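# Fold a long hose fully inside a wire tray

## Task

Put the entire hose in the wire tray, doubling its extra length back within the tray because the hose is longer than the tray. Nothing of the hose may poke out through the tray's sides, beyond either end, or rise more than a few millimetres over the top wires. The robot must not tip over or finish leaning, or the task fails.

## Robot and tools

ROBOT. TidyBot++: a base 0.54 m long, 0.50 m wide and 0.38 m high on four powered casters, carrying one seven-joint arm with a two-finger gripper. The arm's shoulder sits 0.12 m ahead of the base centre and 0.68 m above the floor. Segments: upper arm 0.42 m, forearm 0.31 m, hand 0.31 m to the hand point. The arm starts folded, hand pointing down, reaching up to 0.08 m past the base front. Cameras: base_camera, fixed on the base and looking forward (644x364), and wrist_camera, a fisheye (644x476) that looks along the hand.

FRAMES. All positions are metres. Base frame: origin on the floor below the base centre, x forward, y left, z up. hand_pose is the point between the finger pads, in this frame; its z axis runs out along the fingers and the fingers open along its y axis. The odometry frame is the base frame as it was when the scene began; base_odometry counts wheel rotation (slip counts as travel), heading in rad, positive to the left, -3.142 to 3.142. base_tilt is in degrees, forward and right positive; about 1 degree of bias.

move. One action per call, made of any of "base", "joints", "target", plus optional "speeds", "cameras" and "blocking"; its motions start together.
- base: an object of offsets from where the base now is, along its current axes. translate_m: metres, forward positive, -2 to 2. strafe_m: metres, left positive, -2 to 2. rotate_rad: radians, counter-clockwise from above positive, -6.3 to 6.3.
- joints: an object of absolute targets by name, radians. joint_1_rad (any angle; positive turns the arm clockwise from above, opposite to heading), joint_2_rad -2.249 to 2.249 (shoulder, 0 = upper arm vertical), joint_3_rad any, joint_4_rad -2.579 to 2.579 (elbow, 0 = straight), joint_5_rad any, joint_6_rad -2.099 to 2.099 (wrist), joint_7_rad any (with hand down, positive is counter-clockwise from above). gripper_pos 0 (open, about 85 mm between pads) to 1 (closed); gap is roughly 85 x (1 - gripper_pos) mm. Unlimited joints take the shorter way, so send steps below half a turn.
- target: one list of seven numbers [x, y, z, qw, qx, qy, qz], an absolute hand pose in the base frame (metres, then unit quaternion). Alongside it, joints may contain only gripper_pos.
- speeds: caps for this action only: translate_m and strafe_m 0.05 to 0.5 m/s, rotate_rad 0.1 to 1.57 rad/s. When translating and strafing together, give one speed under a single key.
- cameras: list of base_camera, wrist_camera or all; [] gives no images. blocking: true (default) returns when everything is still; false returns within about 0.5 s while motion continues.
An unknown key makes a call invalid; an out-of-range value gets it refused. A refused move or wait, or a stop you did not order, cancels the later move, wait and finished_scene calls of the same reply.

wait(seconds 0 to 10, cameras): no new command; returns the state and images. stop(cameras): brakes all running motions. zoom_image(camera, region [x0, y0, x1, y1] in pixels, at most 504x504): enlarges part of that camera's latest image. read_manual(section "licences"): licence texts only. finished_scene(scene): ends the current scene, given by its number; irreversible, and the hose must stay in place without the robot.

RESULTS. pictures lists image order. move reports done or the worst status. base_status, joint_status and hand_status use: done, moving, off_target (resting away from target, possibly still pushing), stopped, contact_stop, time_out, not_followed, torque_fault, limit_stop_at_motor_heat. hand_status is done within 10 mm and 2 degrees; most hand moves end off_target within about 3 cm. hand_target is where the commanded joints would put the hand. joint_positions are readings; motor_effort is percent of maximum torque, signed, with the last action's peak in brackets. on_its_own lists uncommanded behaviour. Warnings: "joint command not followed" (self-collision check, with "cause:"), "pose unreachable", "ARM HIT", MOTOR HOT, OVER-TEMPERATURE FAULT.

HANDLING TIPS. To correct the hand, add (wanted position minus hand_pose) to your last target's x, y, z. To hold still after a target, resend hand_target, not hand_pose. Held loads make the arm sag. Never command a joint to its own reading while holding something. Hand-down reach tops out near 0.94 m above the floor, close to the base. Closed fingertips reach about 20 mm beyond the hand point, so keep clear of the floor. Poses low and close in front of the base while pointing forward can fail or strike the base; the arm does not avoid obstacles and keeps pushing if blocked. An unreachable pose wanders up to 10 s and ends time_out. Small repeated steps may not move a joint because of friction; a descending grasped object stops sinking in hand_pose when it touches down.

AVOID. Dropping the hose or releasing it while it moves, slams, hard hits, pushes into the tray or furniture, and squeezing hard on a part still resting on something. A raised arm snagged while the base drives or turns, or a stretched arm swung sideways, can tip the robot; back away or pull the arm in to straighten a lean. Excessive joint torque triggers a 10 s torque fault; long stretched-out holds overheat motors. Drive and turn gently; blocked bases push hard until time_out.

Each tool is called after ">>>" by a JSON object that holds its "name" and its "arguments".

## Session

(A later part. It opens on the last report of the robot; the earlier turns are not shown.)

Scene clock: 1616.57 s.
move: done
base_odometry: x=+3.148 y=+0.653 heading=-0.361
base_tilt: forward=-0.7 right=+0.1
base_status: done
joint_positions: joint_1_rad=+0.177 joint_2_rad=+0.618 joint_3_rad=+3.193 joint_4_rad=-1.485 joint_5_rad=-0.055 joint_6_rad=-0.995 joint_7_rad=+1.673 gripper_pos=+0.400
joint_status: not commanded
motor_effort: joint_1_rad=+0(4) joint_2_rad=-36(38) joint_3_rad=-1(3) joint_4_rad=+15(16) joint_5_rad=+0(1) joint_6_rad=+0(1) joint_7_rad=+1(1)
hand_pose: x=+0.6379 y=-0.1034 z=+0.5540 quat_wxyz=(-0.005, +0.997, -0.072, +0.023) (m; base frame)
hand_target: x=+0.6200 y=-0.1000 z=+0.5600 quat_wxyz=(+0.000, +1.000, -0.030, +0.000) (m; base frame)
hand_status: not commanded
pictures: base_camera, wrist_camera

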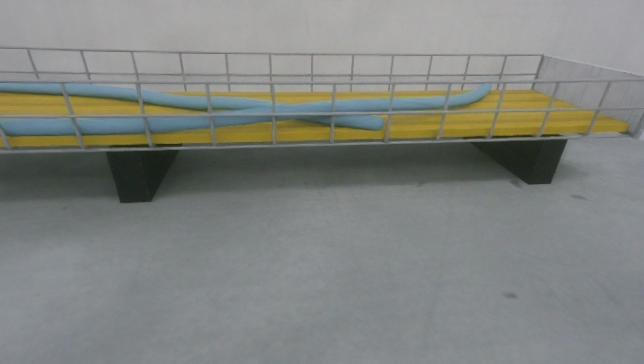

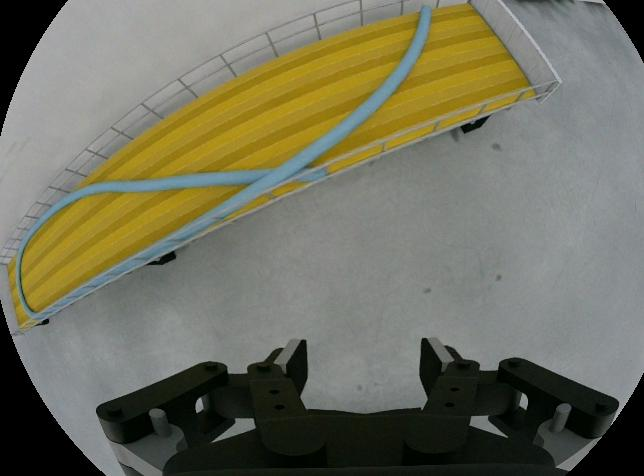

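>>> {"name": "zoom_image", "arguments": {"camera": "wrist_camera", "region": [0, 150, 360, 350]}}

>>> {"name": "move", "arguments": {"base": {"strafe_m":0.8}}}

Scaled by 1.400.

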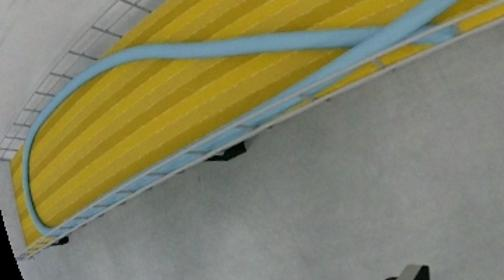

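Scene clock: 1626.43 s.
move: done
base_odometry: x=+3.430 y=+1.402 heading=-0.361
base_tilt: forward=-0.7 right=+0.1
base_status: done
joint_positions: joint_1_rad=+0.176 joint_2_rad=+0.617 joint_3_rad=+3.192 joint_4_rad=-1.485 joint_5_rad=-0.052 joint_6_rad=-0.996 joint_7_rad=+1.673 gripper_pos=+0.400
joint_status: not commanded
motor_effort: joint_1_rad=-1(6) joint_2_rad=-37(39) joint_3_rad=-1(4) joint_4_rad=+15(16) joint_5_rad=+1(1) joint_6_rad=+0(1) joint_7_rad=+0(1)
hand_pose: x=+0.6379 y=-0.1029 z=+0.5546 quat_wxyz=(-0.004, +0.997, -0.071, +0.023) (m; base frame)
hand_target: x=+0.6200 y=-0.1000 z=+0.5600 quat_wxyz=(+0.000, +1.000, -0.030, +0.000) (m; base frame)
hand_status: not commanded
pictures: base_camera, wrist_camera

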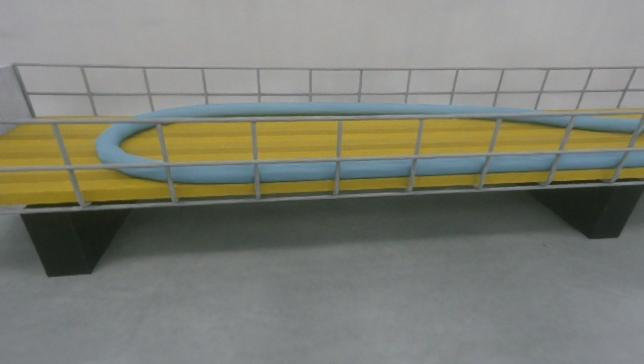

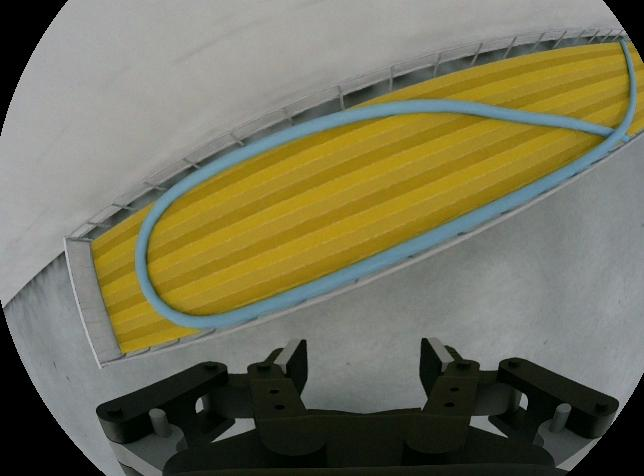

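>>> {"name": "finished_scene", "arguments": {"scene": 2}}

The scene is finished: the task was done.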